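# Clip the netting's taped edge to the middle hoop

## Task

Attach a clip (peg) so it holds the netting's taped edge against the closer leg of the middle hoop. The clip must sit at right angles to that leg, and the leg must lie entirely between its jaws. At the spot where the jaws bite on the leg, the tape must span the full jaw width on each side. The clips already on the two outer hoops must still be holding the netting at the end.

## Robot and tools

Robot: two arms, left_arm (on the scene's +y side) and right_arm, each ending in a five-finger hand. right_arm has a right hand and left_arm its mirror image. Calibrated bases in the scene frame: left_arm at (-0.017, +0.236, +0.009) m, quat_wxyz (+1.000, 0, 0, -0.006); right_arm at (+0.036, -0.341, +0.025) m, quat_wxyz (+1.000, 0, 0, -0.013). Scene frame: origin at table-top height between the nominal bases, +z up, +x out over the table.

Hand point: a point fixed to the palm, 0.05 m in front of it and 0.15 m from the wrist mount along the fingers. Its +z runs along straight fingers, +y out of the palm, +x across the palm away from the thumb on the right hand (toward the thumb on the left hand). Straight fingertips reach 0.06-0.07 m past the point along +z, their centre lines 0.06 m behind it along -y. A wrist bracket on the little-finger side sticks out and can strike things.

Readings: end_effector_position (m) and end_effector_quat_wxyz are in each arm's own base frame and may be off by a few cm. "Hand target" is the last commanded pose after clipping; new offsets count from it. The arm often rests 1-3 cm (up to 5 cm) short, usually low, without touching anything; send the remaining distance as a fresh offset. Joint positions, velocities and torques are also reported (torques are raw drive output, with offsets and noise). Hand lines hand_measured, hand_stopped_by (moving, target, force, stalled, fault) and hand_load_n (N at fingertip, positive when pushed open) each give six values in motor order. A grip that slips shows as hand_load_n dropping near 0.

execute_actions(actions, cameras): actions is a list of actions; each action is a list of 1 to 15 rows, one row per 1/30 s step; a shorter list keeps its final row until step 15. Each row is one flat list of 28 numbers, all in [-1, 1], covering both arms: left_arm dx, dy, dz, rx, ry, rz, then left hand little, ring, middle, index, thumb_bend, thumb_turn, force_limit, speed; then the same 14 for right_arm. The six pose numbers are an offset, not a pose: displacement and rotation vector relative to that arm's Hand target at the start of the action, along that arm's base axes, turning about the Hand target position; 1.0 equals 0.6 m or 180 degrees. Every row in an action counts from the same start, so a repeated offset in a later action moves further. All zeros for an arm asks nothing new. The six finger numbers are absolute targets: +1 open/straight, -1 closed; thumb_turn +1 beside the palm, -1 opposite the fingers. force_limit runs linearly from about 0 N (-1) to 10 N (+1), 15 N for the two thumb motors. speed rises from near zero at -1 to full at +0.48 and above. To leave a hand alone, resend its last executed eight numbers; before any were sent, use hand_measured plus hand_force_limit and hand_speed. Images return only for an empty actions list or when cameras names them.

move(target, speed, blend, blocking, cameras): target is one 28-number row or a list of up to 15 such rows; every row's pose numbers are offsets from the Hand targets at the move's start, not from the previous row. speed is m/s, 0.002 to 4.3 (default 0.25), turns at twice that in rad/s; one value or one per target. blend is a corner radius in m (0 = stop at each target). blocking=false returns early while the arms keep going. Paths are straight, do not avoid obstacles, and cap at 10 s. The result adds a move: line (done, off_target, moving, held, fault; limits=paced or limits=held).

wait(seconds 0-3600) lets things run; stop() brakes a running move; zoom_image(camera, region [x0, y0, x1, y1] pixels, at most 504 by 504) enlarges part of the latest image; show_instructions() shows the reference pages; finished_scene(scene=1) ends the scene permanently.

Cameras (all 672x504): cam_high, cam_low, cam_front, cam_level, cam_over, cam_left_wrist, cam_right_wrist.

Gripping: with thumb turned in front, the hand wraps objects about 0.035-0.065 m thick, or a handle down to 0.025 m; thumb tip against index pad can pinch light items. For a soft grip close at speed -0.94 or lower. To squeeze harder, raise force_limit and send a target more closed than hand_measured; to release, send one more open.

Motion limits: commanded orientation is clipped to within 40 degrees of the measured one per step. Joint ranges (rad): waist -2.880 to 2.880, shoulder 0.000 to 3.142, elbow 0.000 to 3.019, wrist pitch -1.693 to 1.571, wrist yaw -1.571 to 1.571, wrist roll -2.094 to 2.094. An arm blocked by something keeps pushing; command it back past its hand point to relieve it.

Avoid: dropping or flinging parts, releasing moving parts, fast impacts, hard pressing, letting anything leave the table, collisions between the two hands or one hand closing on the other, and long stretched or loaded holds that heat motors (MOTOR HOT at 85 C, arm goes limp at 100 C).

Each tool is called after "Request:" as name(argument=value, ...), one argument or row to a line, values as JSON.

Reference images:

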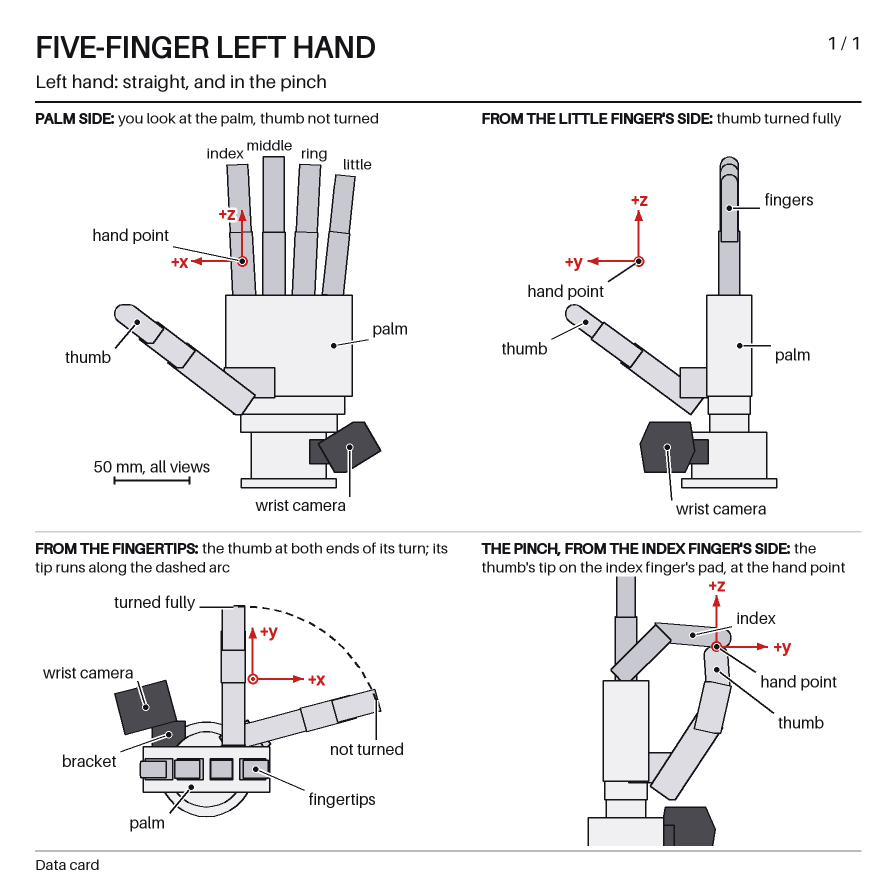

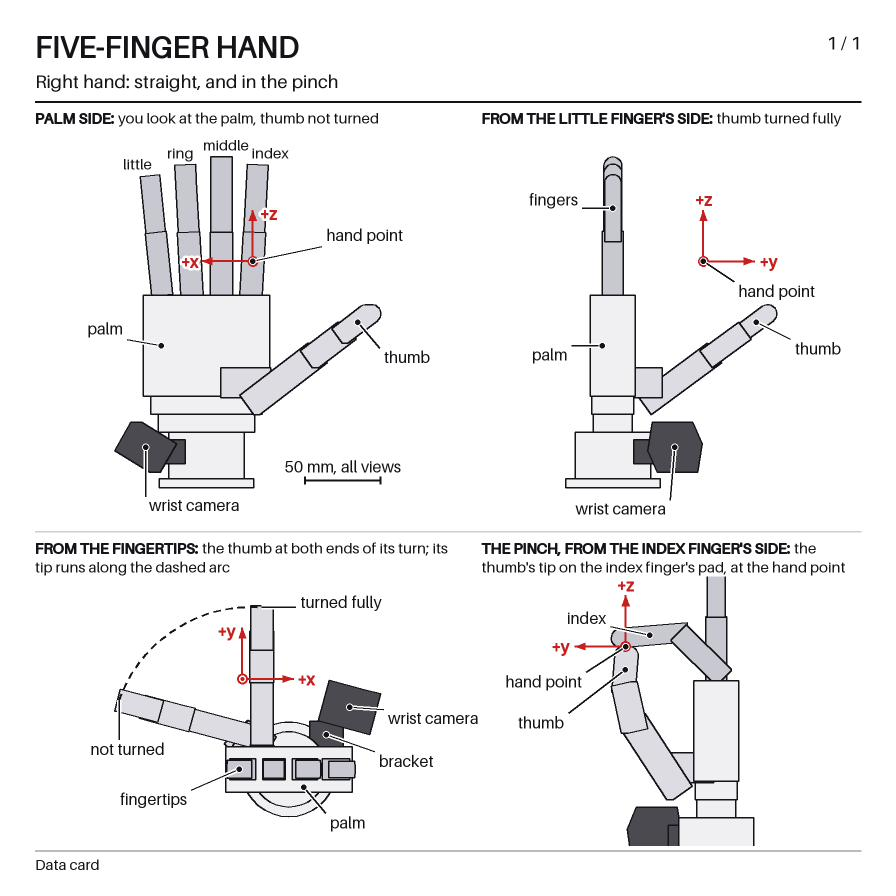

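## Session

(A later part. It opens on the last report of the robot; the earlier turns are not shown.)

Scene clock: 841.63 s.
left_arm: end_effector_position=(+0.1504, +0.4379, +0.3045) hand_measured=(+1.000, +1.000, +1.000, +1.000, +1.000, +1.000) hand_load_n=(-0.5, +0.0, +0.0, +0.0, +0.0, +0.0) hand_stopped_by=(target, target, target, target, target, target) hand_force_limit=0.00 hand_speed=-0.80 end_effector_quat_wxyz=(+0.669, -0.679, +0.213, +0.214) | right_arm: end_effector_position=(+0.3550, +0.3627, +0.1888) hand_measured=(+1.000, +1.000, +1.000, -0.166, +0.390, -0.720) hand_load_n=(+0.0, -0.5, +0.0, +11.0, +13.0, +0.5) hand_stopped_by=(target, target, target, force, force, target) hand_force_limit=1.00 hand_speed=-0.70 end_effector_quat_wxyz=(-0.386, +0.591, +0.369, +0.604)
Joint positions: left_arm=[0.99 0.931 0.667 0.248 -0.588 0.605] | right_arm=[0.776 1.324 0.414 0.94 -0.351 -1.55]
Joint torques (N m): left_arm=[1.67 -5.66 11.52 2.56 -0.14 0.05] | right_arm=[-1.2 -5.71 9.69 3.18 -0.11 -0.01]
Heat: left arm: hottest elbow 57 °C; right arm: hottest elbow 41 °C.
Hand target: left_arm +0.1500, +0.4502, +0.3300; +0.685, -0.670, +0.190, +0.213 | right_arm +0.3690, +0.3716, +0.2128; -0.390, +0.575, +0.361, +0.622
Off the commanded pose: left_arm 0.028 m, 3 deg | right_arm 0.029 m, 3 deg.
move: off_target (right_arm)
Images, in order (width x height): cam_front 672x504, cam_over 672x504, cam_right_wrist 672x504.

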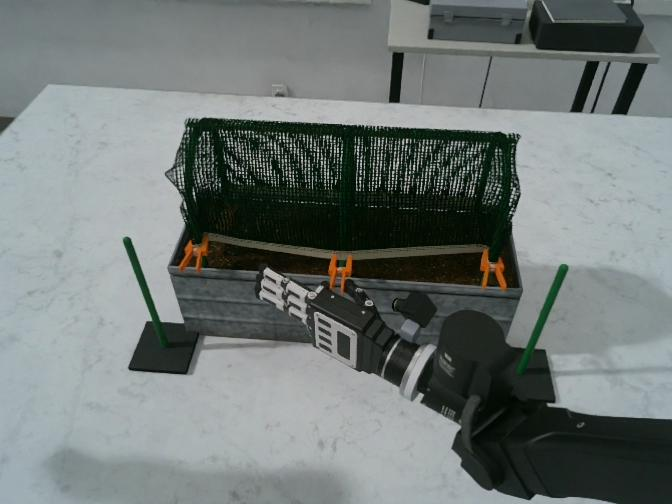

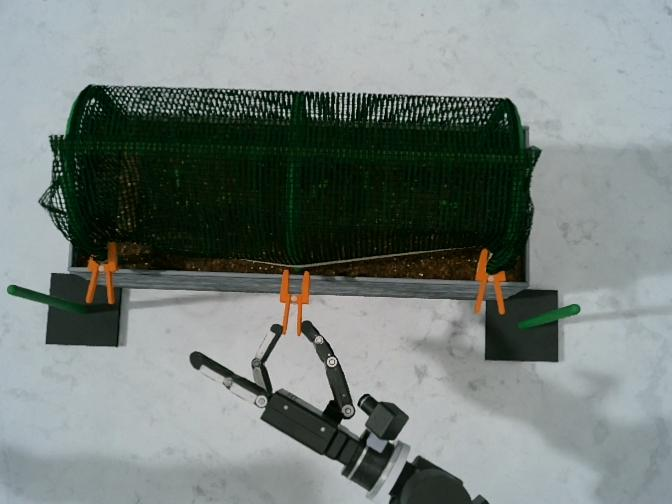

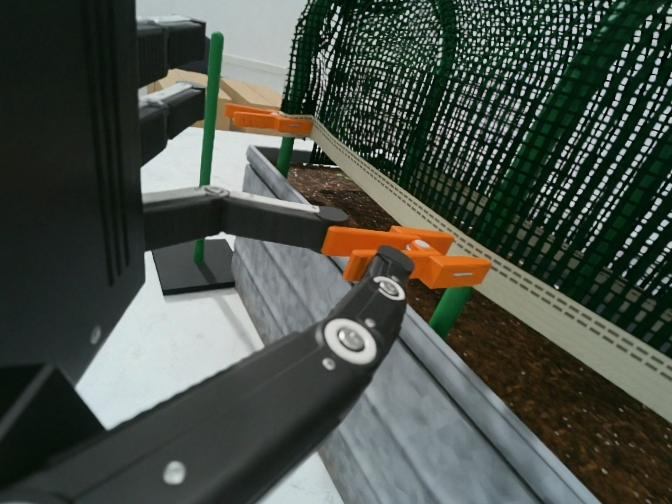

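Request:
execute_actions(
  actions=[],
  cameras=["cam_over", "cam_front", "cam_left_wrist"],
)

Request:
zoom_image(
  camera="cam_over",
  region=[465, 240, 515, 320],
)

Request:
zoom_image(
  camera="cam_over",
  region=[75, 235, 125, 315],
)

Request:
zoom_image(
  camera="cam_over",
  region=[270, 260, 320, 340],
)

Request:
zoom_image(
  camera="cam_front",
  region=[320, 240, 370, 300],
)

Request:
zoom_image(
  camera="cam_front",
  region=[468, 235, 518, 295],
)

Request:
zoom_image(
  camera="cam_front",
  region=[170, 220, 220, 280],
)

Scene clock: 876.70 s.
left_arm: end_effector_position=(+0.1504, +0.4379, +0.3045) hand_measured=(+1.000, +1.000, +1.000, +1.000, +1.000, +1.000) hand_load_n=(+0.0, +0.0, +0.0, +0.0, +0.0, +0.0) hand_stopped_by=(target, target, target, target, target, target) hand_force_limit=0.00 hand_speed=-0.80 end_effector_quat_wxyz=(+0.669, -0.679, +0.213, +0.214) | right_arm: end_effector_position=(+0.3550, +0.3627, +0.1888) hand_measured=(+1.000, +1.000, +1.000, -0.166, +0.390, -0.720) hand_load_n=(+0.0, +0.0, +0.0, +11.0, +13.0, +1.0) hand_stopped_by=(target, target, target, force, force, target) hand_force_limit=1.00 hand_speed=-0.70 end_effector_quat_wxyz=(-0.386, +0.591, +0.369, +0.604)
Joint positions: left_arm=[0.99 0.931 0.667 0.248 -0.588 0.605] | right_arm=[0.776 1.324 0.414 0.94 -0.351 -1.55]
Joint velocities: within noise
Joint torques (N m): left_arm=[1.61 -5.6 11.54 2.58 -0.14 0.05] | right_arm=[-1.14 -5.71 9.69 3.18 -0.11 -0.01]
Heat: left arm: hottest elbow 57 °C; right arm: hottest elbow 43 °C.
Hand target: left_arm +0.1500, +0.4502, +0.3300; +0.685, -0.670, +0.190, +0.213 | right_arm +0.3690, +0.3716, +0.2128; -0.390, +0.575, +0.361, +0.622
Off the commanded pose: left_arm 0.028 m, 3 deg | right_arm 0.029 m, 3 deg.
Images, in order (width x height): cam_front 672x504, cam_over 672x504, cam_left_wrist 672x504.

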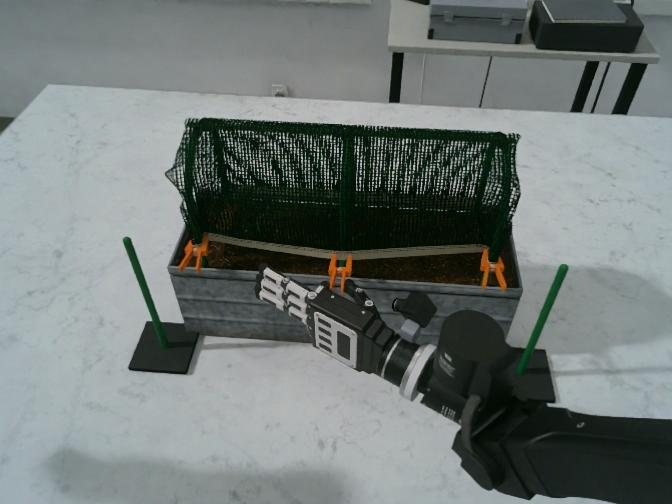

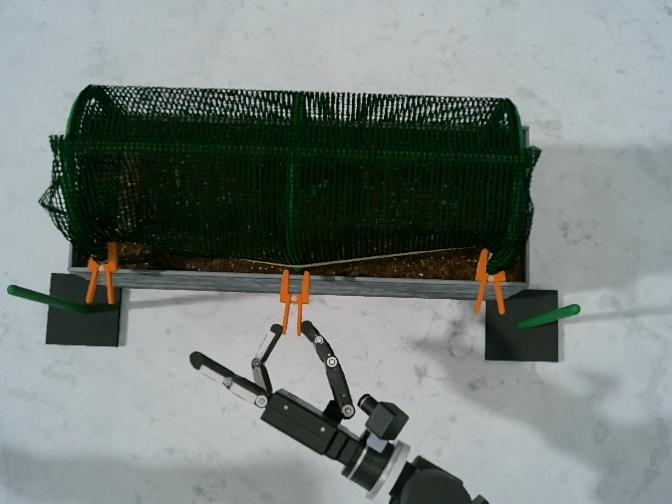

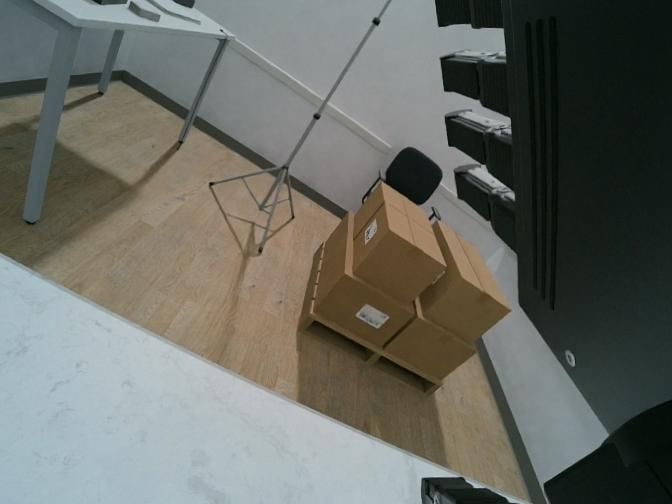

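Scaled by 6.300.

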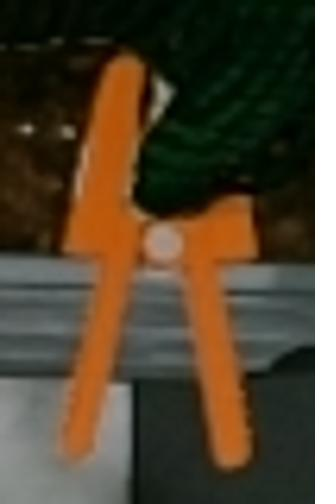

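Scaled by 6.300.

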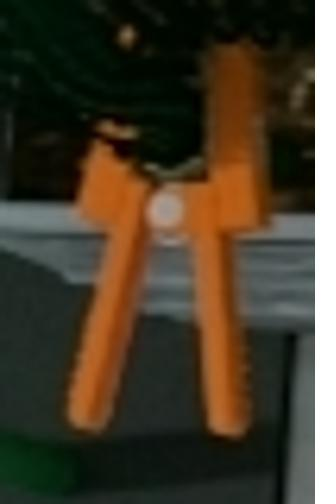

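Scaled by 6.300.

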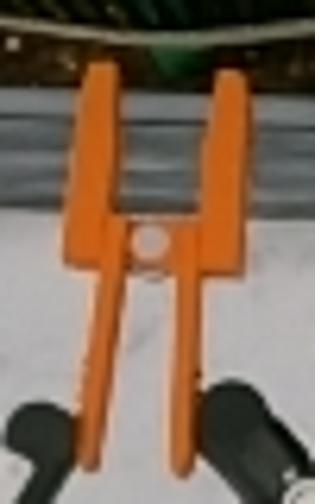

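Scaled by 8.400.

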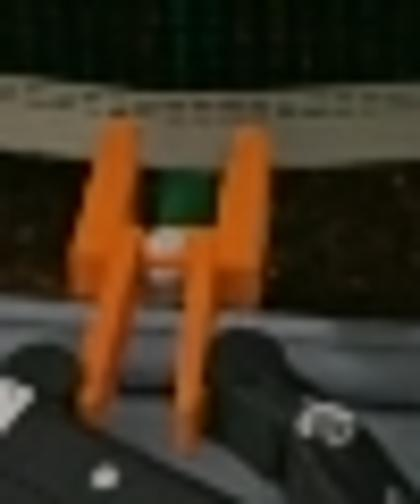

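Scaled by 8.400.

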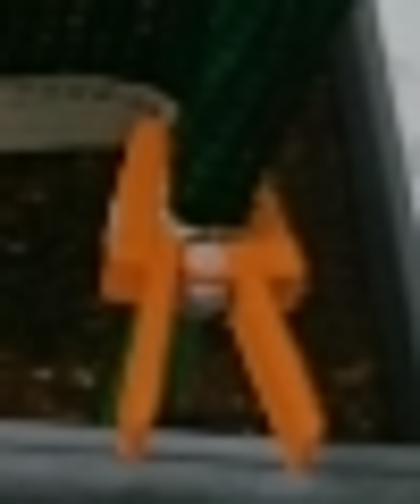

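Scaled by 8.400.

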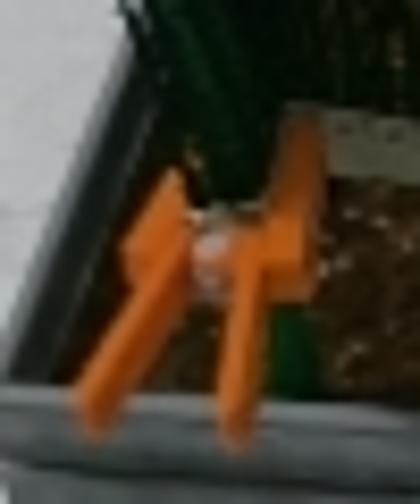

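Request:
move(
  target=[
    [0,0,0,0,0,0,1,1,1,1,1,1,0,-0.8,-0.09,0,-0.013,0,-0.0389,0,1,1,1,-0.18,0.20,-0.72,1.0,-0.7],
    [0,0,0,0,0,0,1,1,1,1,1,1,0,-0.8,-0.003,0,-0.013,0,-0.0389,0,1,1,1,-0.18,0.20,-0.72,1.0,-0.7],
  ],
  speed=0.08,
  cameras=["cam_over", "cam_front", "cam_right_wrist"],
)

Request:
zoom_image(
  camera="cam_over",
  region=[270, 260, 320, 340],
)

Request:
zoom_image(
  camera="cam_front",
  region=[320, 240, 370, 300],
)

Request:
zoom_image(
  camera="cam_right_wrist",
  region=[320, 120, 600, 330],
)

Scene clock: 895.13 s.
left_arm: end_effector_position=(+0.1504, +0.4379, +0.3045) hand_measured=(+1.000, +1.000, +1.000, +1.000, +1.000, +1.000) hand_load_n=(+0.0, +0.0, +0.0, +0.0, +0.0, -0.5) hand_stopped_by=(target, target, target, target, target, target) hand_force_limit=0.00 hand_speed=-0.80 end_effector_quat_wxyz=(+0.669, -0.679, +0.213, +0.214) | right_arm: end_effector_position=(+0.3544, +0.3642, +0.1822) hand_measured=(+1.000, +1.000, +1.000, -0.166, +0.390, -0.720) hand_load_n=(+0.5, +0.0, +0.0, +11.0, +13.0, +0.5) hand_stopped_by=(target, target, target, force, force, target) hand_force_limit=1.00 hand_speed=-0.70 end_effector_quat_wxyz=(-0.364, +0.554, +0.394, +0.636)
Joint positions: left_arm=[0.99 0.931 0.667 0.248 -0.588 0.605] | right_arm=[0.782 1.424 0.39 1.114 -0.355 -1.641]
Joint torques (N m): left_arm=[1.61 -5.6 11.52 2.55 -0.14 0.04] | right_arm=[-1.2 -6.24 8.46 3.73 -0.09 0]
Heat: left arm: hottest elbow 57 °C; right arm: hottest elbow 43 °C.
Hand target: left_arm +0.1500, +0.4502, +0.3300; +0.685, -0.670, +0.190, +0.213 | right_arm +0.3670, +0.3716, +0.2051; -0.368, +0.535, +0.384, +0.656
Off the commanded pose: left_arm 0.028 m, 3 deg | right_arm 0.027 m, 3 deg.
move: off_target (right_arm)
Images, in order (width x height): cam_front 672x504, cam_over 672x504, cam_right_wrist 672x504.

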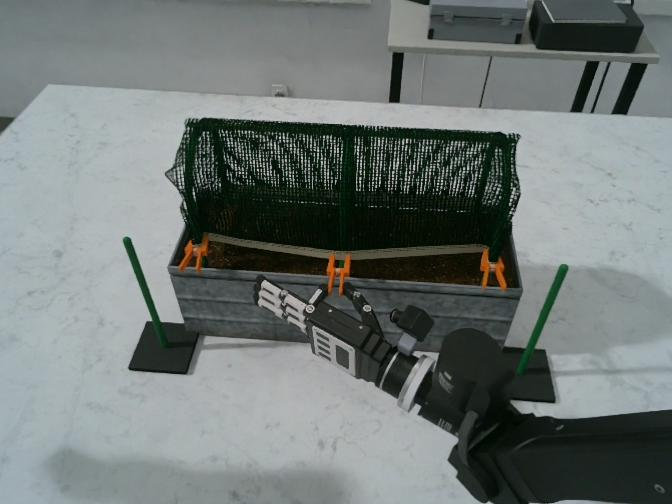

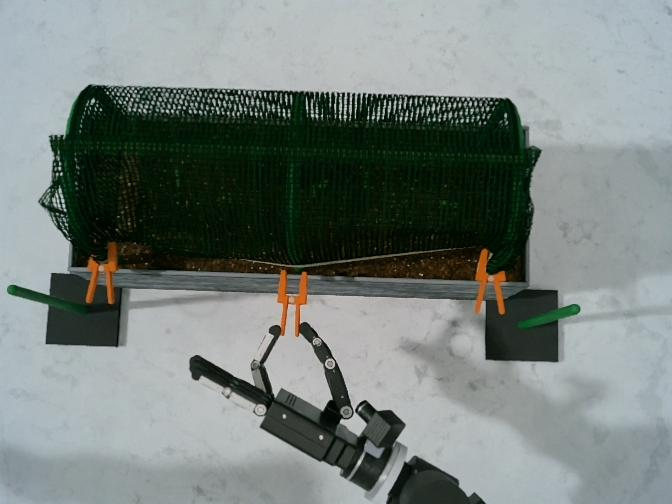

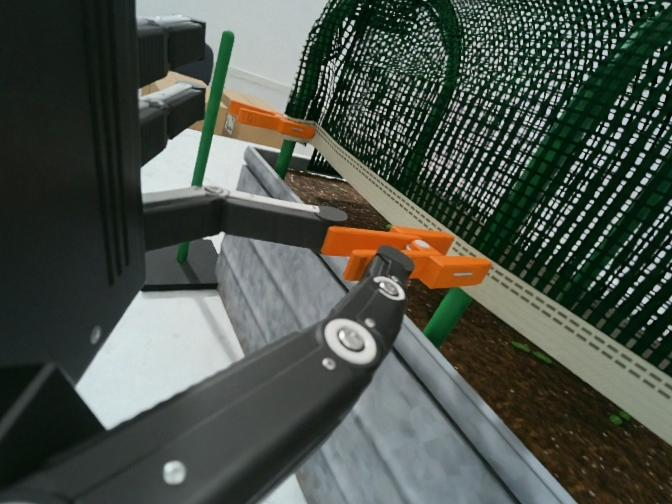

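Scaled by 6.300.

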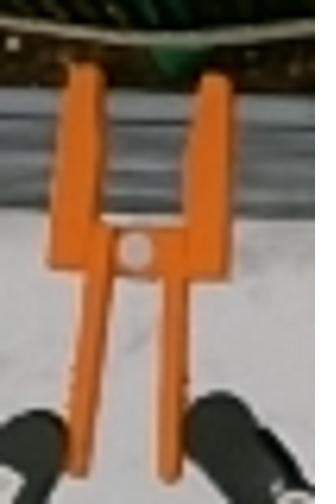

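Scaled by 8.400.

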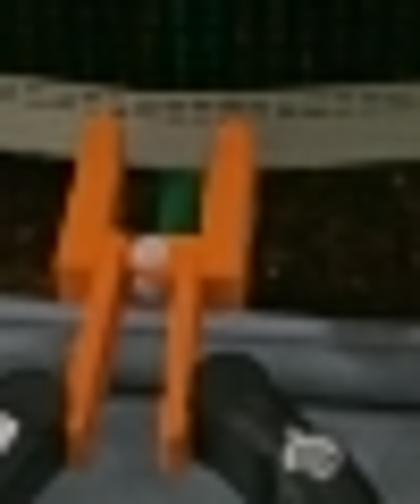

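Scaled by 1.800.

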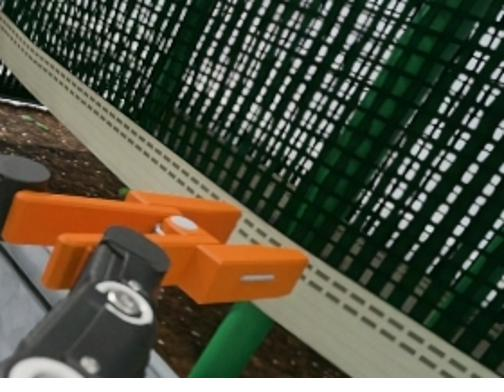

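Request:
execute_actions(
  actions=[],
  cameras=["cam_level", "cam_front"],
)

Request:
zoom_image(
  camera="cam_level",
  region=[100, 310, 170, 370],
)

Request:
zoom_image(
  camera="cam_level",
  region=[520, 300, 580, 360],
)

Request:
zoom_image(
  camera="cam_level",
  region=[300, 300, 380, 370],
)

Scene clock: 907.90 s.
left_arm: end_effector_position=(+0.1504, +0.4379, +0.3045) hand_measured=(+1.000, +1.000, +1.000, +1.000, +1.000, +1.000) hand_load_n=(+0.0, +0.0, +0.0, +0.0, +0.0, -0.5) hand_stopped_by=(target, target, target, target, target, target) hand_force_limit=0.00 hand_speed=-0.80 end_effector_quat_wxyz=(+0.669, -0.679, +0.213, +0.214) | right_arm: end_effector_position=(+0.3543, +0.3642, +0.1822) hand_measured=(+1.000, +1.000, +1.000, -0.166, +0.390, -0.720) hand_load_n=(+0.0, +0.0, +0.0, +11.0, +13.0, +0.5) hand_stopped_by=(target, target, target, force, force, target) hand_force_limit=1.00 hand_speed=-0.70 end_effector_quat_wxyz=(-0.364, +0.555, +0.394, +0.636)
Joint positions: left_arm=[0.99 0.931 0.667 0.248 -0.588 0.605] | right_arm=[0.782 1.424 0.39 1.114 -0.355 -1.641]
Joint velocities: within noise
Joint torques (N m): left_arm=[1.61 -5.6 11.52 2.55 -0.14 0.05] | right_arm=[-1.2 -6.12 8.46 3.73 -0.09 -0.01]
Heat: left arm: hottest elbow 57 °C; right arm: hottest elbow 43 °C.
Hand target: left_arm +0.1500, +0.4502, +0.3300; +0.685, -0.670, +0.190, +0.213 | right_arm +0.3670, +0.3716, +0.2051; -0.368, +0.535, +0.384, +0.656
Off the commanded pose: left_arm 0.028 m, 3 deg | right_arm 0.027 m, 3 deg.
Images, in order (width x height): cam_front 672x504, cam_level 672x504.

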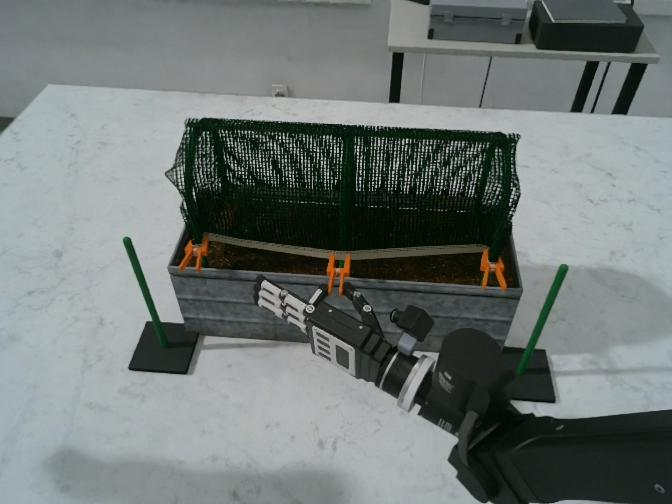

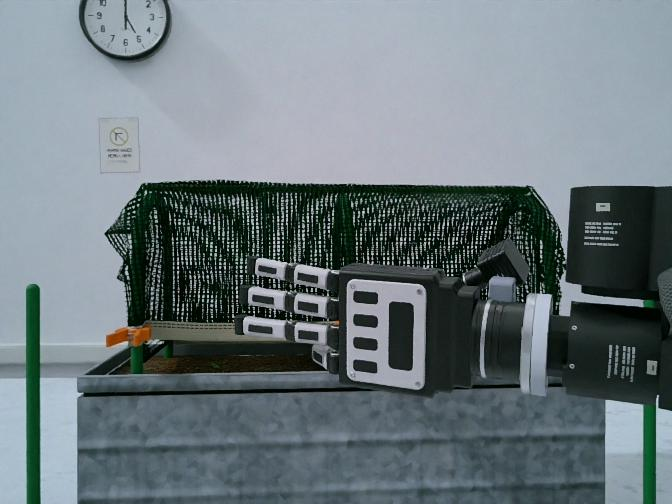

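Scaled by 7.200.

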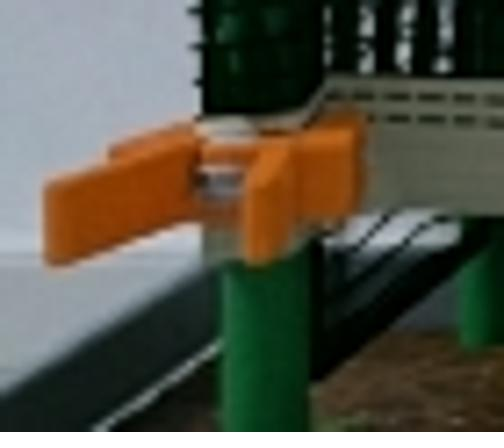

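Scaled by 8.400.

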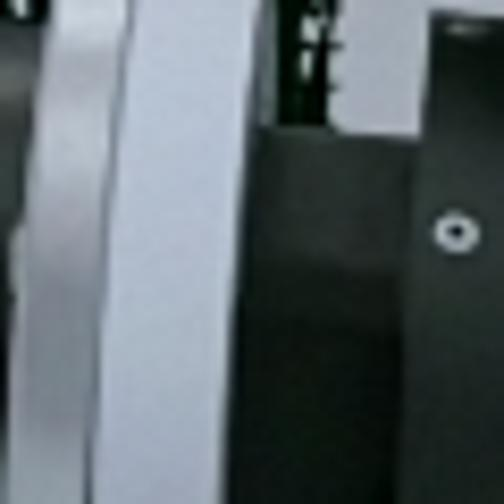

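Scaled by 6.300.

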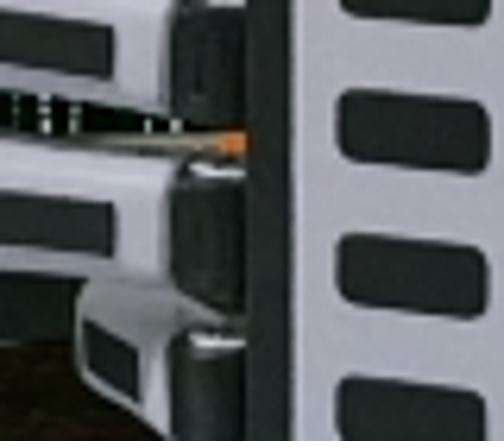

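Request:
move(
  target=[
    [0,0,0,0,0,0,1,1,1,1,1,1,0,-0.8,-0.08,-0.004,-0.0025,0,0.0139,0,1,1,1,-0.18,0.20,-0.72,1.0,-0.7],
    [0,0,0,0,0,0,1,1,1,1,1,1,0,-0.8,-0.003,-0.004,-0.0025,0,0.0139,0,1,1,1,-0.18,0.20,-0.72,1.0,-0.7],
  ],
  speed=0.08,
  cameras=["cam_over", "cam_front", "cam_right_wrist", "cam_level"],
)

Request:
zoom_image(
  camera="cam_over",
  region=[270, 260, 320, 340],
)

Request:
zoom_image(
  camera="cam_front",
  region=[320, 240, 370, 300],
)

Request:
zoom_image(
  camera="cam_level",
  region=[310, 305, 360, 355],
)

Scene clock: 919.60 s.
left_arm: end_effector_position=(+0.1504, +0.4379, +0.3045) hand_measured=(+1.000, +1.000, +1.000, +1.000, +1.000, +1.000) hand_load_n=(+0.0, +0.0, +0.0, +0.0, +0.0, +0.0) hand_stopped_by=(target, target, target, target, target, target) hand_force_limit=0.00 hand_speed=-0.80 end_effector_quat_wxyz=(+0.669, -0.679, +0.213, +0.214) | right_arm: end_effector_position=(+0.3526, +0.3617, +0.1880) hand_measured=(+1.000, +1.000, +1.000, -0.166, +0.390, -0.720) hand_load_n=(+0.0, +0.0, +0.0, +11.0, +13.0, +0.5) hand_stopped_by=(target, target, target, force, force, target) hand_force_limit=1.00 hand_speed=-0.70 end_effector_quat_wxyz=(-0.374, +0.559, +0.383, +0.634)
Joint positions: left_arm=[0.99 0.931 0.667 0.248 -0.588 0.605] | right_arm=[0.78 1.394 0.386 1.095 -0.352 -1.609]
Joint torques (N m): left_arm=[1.61 -5.66 11.52 2.55 -0.14 0.05] | right_arm=[-1.2 -5.95 8.72 2.47 -0.09 0]
Heat: left arm: hottest elbow 57 °C; right arm: hottest elbow 43 °C.
Hand target: left_arm +0.1500, +0.4502, +0.3300; +0.685, -0.670, +0.190, +0.213 | right_arm +0.3653, +0.3692, +0.2035; -0.376, +0.550, +0.376, +0.644
Off the commanded pose: left_arm 0.028 m, 3 deg | right_arm 0.021 m, 2 deg.
move: off_target (right_arm)
Images, in order (width x height): cam_front 672x504, cam_level 672x504, cam_over 672x504, cam_right_wrist 672x504.

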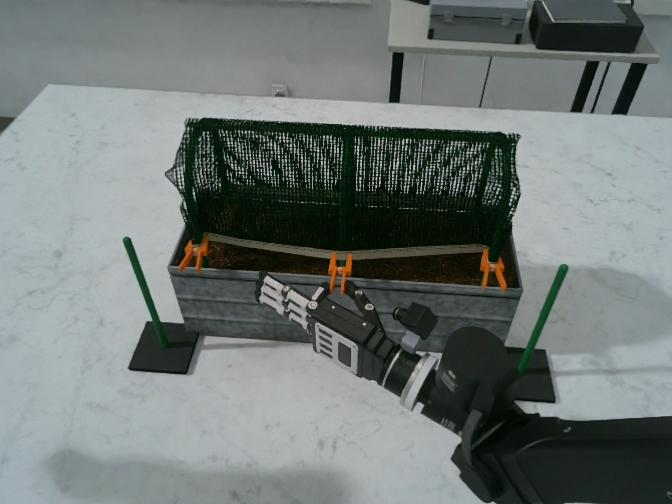

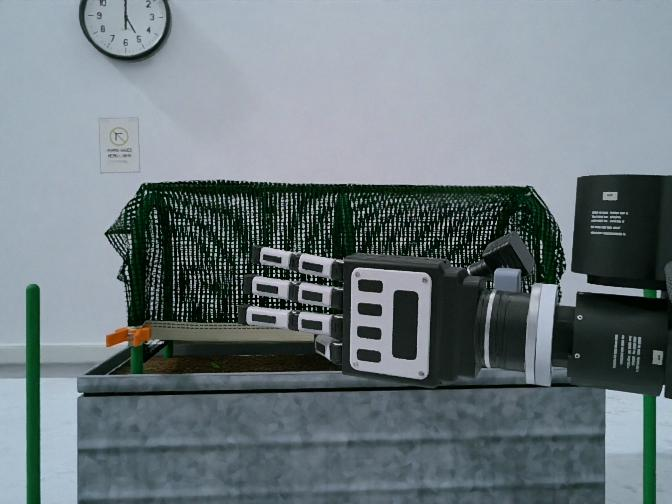

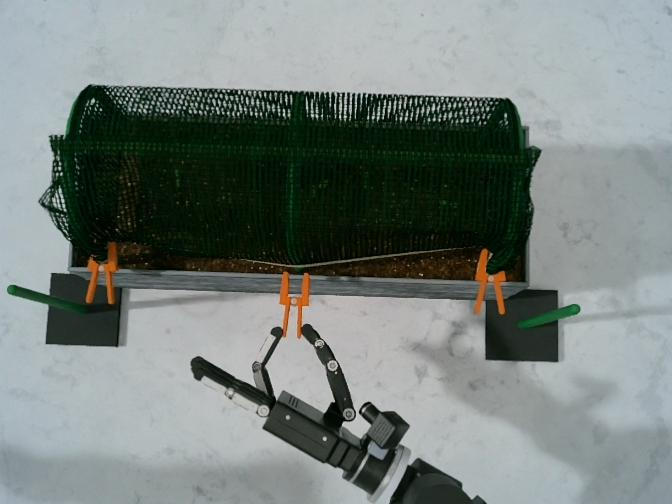

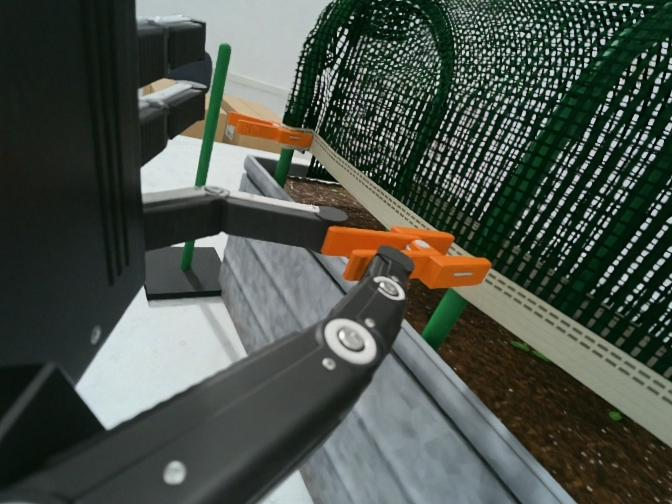

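Scaled by 6.300.

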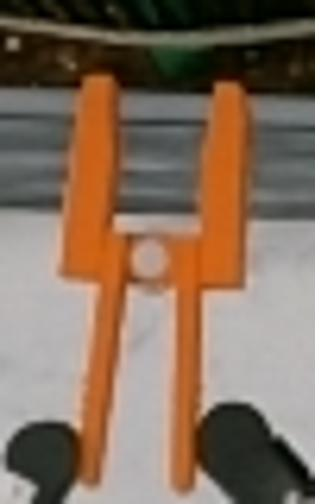

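Scaled by 8.400.

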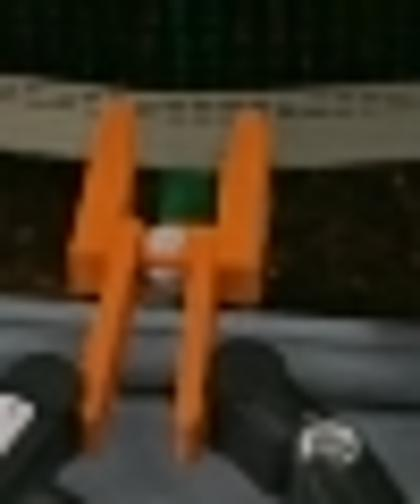

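Scaled by 10.080.

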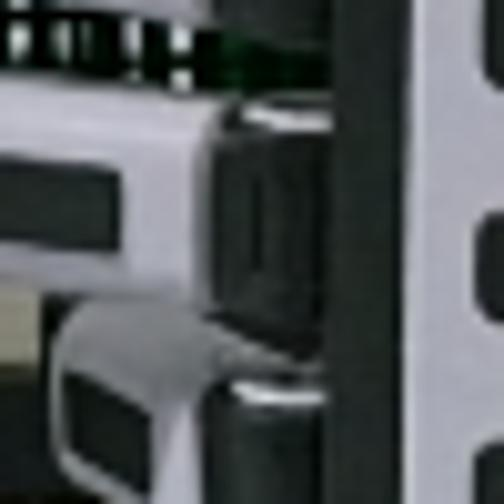

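Request:
move(
  target=[
    [0,0,0,0,0,0,1,1,1,1,1,1,0,-0.8,-0.08,0,0.0,0,0,0,1,1,1,-0.18,0.20,-0.72,1.0,-0.7],
    [0,0,0,0,0,0,1,1,1,1,1,1,0,-0.8,-0.003,0,-0.001,0,0,0,1,1,1,-0.18,0.20,-0.72,1.0,-0.7],
  ],
  speed=0.08,
  cameras=["cam_over","cam_front","cam_right_wrist"],
)

Scene clock: 931.10 s.
left_arm: end_effector_position=(+0.1504, +0.4379, +0.3045) hand_measured=(+1.000, +1.000, +1.000, +1.000, +1.000, +1.000) hand_load_n=(+0.0, -0.5, +0.0, +0.0, +0.0, +0.0) hand_stopped_by=(target, target, target, target, target, target) hand_force_limit=0.00 hand_speed=-0.80 end_effector_quat_wxyz=(+0.669, -0.679, +0.213, +0.214) | right_arm: end_effector_position=(+0.3508, +0.3616, +0.1867) hand_measured=(+1.000, +1.000, +1.000, -0.166, +0.390, -0.720) hand_load_n=(+0.0, +0.0, +0.0, +10.5, +13.0, +0.5) hand_stopped_by=(target, target, target, force, force, target) hand_force_limit=1.00 hand_speed=-0.70 end_effector_quat_wxyz=(-0.374, +0.560, +0.383, +0.633)
Joint positions: left_arm=[0.99 0.931 0.667 0.248 -0.588 0.605] | right_arm=[0.784 1.393 0.382 1.095 -0.349 -1.608]
Joint torques (N m): left_arm=[1.61 -5.66 11.52 2.56 -0.14 0.05] | right_arm=[-1.2 -5.66 8.72 2.59 -0.1 -0.01]
Heat: left arm: hottest elbow 57 °C; right arm: hottest elbow 42 °C.
Hand target: left_arm +0.1500, +0.4502, +0.3300; +0.685, -0.670, +0.190, +0.213 | right_arm +0.3636, +0.3692, +0.2029; -0.376, +0.550, +0.376, +0.644
Off the commanded pose: left_arm 0.028 m, 3 deg | right_arm 0.022 m, 2 deg.
move: off_target (right_arm)
Images, in order (width x height): cam_front 672x504, cam_over 672x504, cam_right_wrist 672x504.

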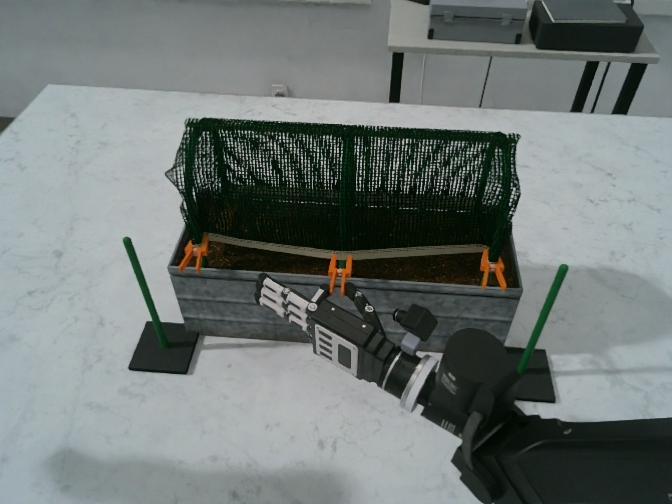

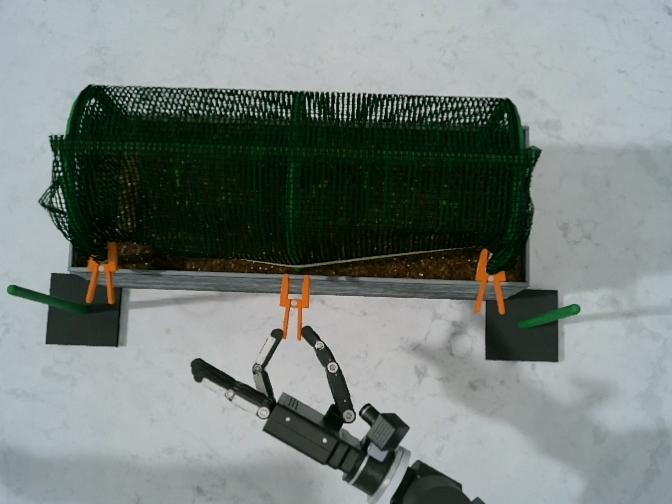

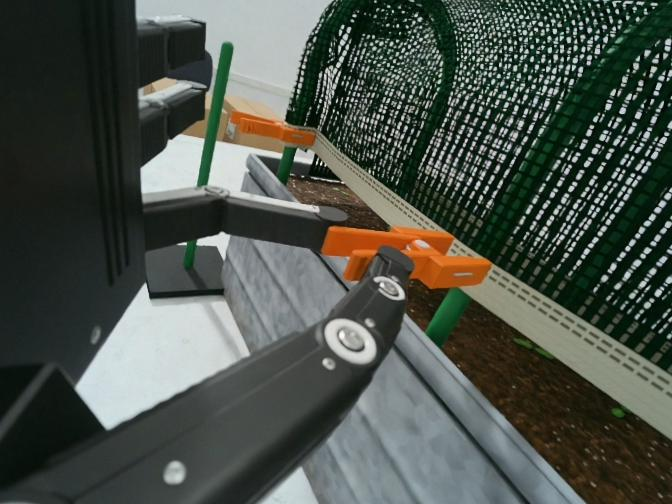

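Request:
move(
  target=[
    [0,0,0,0,0,0,1,1,1,1,1,1,0,-0.8,-0.08,0,-0.011,0,0,0,1,1,1,-0.18,0.20,-0.72,1.0,-0.7],
    [0,0,0,0,0,0,1,1,1,1,1,1,0,-0.8,0.002,0,-0.011,0,0,0,1,1,1,-0.18,0.20,-0.72,1.0,-0.7],
  ],
  speed=0.08,
  cameras=["cam_over","cam_front","cam_right_wrist"],
)

Request:
zoom_image(
  camera="cam_over",
  region=[270, 250, 320, 330],
)

Request:
zoom_image(
  camera="cam_front",
  region=[320, 230, 370, 290],
)

Request:
zoom_image(
  camera="cam_right_wrist",
  region=[320, 180, 520, 330],
)

Scene clock: 936.87 s.
left_arm: end_effector_position=(+0.1504, +0.4379, +0.3045) hand_measured=(+1.000, +1.000, +1.000, +1.000, +1.000, +1.000) hand_load_n=(+0.0, +0.0, +0.0, -0.5, +0.0, -0.5) hand_stopped_by=(target, target, target, target, target, target) hand_force_limit=0.00 hand_speed=-0.80 end_effector_quat_wxyz=(+0.669, -0.679, +0.213, +0.214) | right_arm: end_effector_position=(+0.3517, +0.3614, +0.1739) hand_measured=(+1.000, +1.000, +1.000, -0.166, +0.390, -0.720) hand_load_n=(+0.0, +0.0, +0.0, +11.0, +13.0, +0.5) hand_stopped_by=(target, target, target, force, force, target) hand_force_limit=1.00 hand_speed=-0.70 end_effector_quat_wxyz=(-0.372, +0.568, +0.385, +0.624)
Joint positions: left_arm=[0.99 0.931 0.667 0.248 -0.588 0.605] | right_arm=[0.781 1.419 0.38 1.1 -0.351 -1.608]
Joint torques (N m): left_arm=[1.61 -5.6 11.52 2.56 -0.14 0.05] | right_arm=[-1.26 -6.01 8.43 3.66 -0.1 -0.01]
Heat: left arm: hottest elbow 57 °C; right arm: hottest elbow 42 °C.
Hand target: left_arm +0.1500, +0.4502, +0.3300; +0.685, -0.670, +0.190, +0.213 | right_arm +0.3648, +0.3692, +0.1965; -0.376, +0.549, +0.376, +0.644
Off the commanded pose: left_arm 0.028 m, 3 deg | right_arm 0.027 m, 3 deg.
move: off_target (right_arm)
Images, in order (width x height): cam_front 672x504, cam_over 672x504, cam_right_wrist 672x504.

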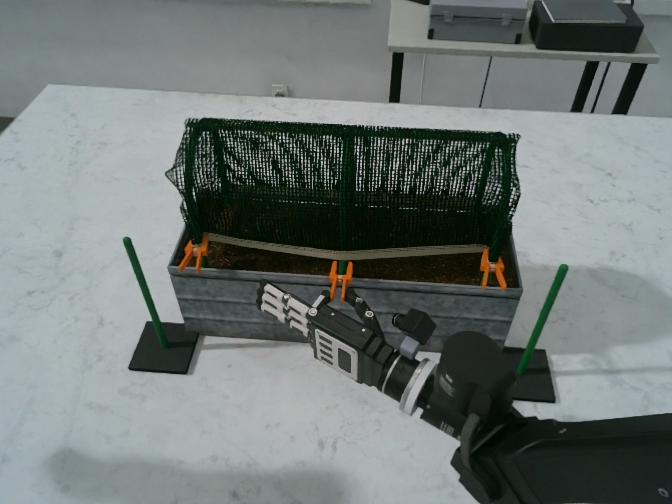

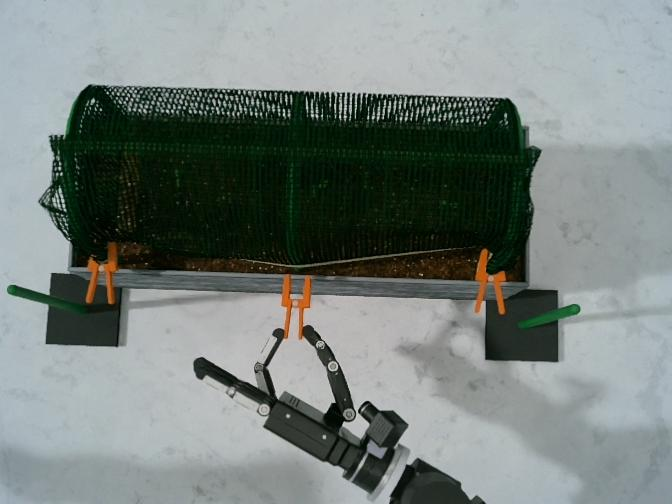

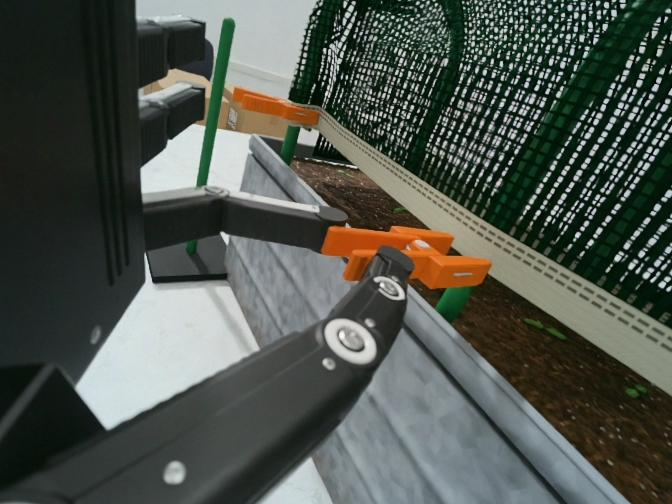

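Scaled by 6.300.

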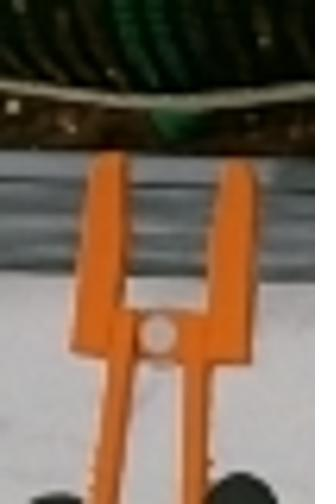

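Scaled by 8.400.

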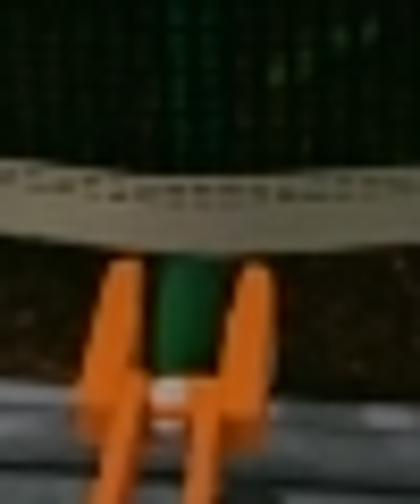

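Scaled by 2.520.

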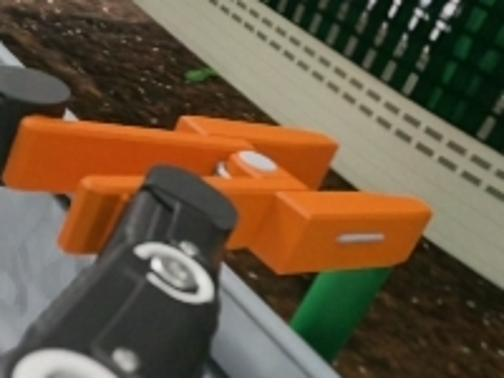

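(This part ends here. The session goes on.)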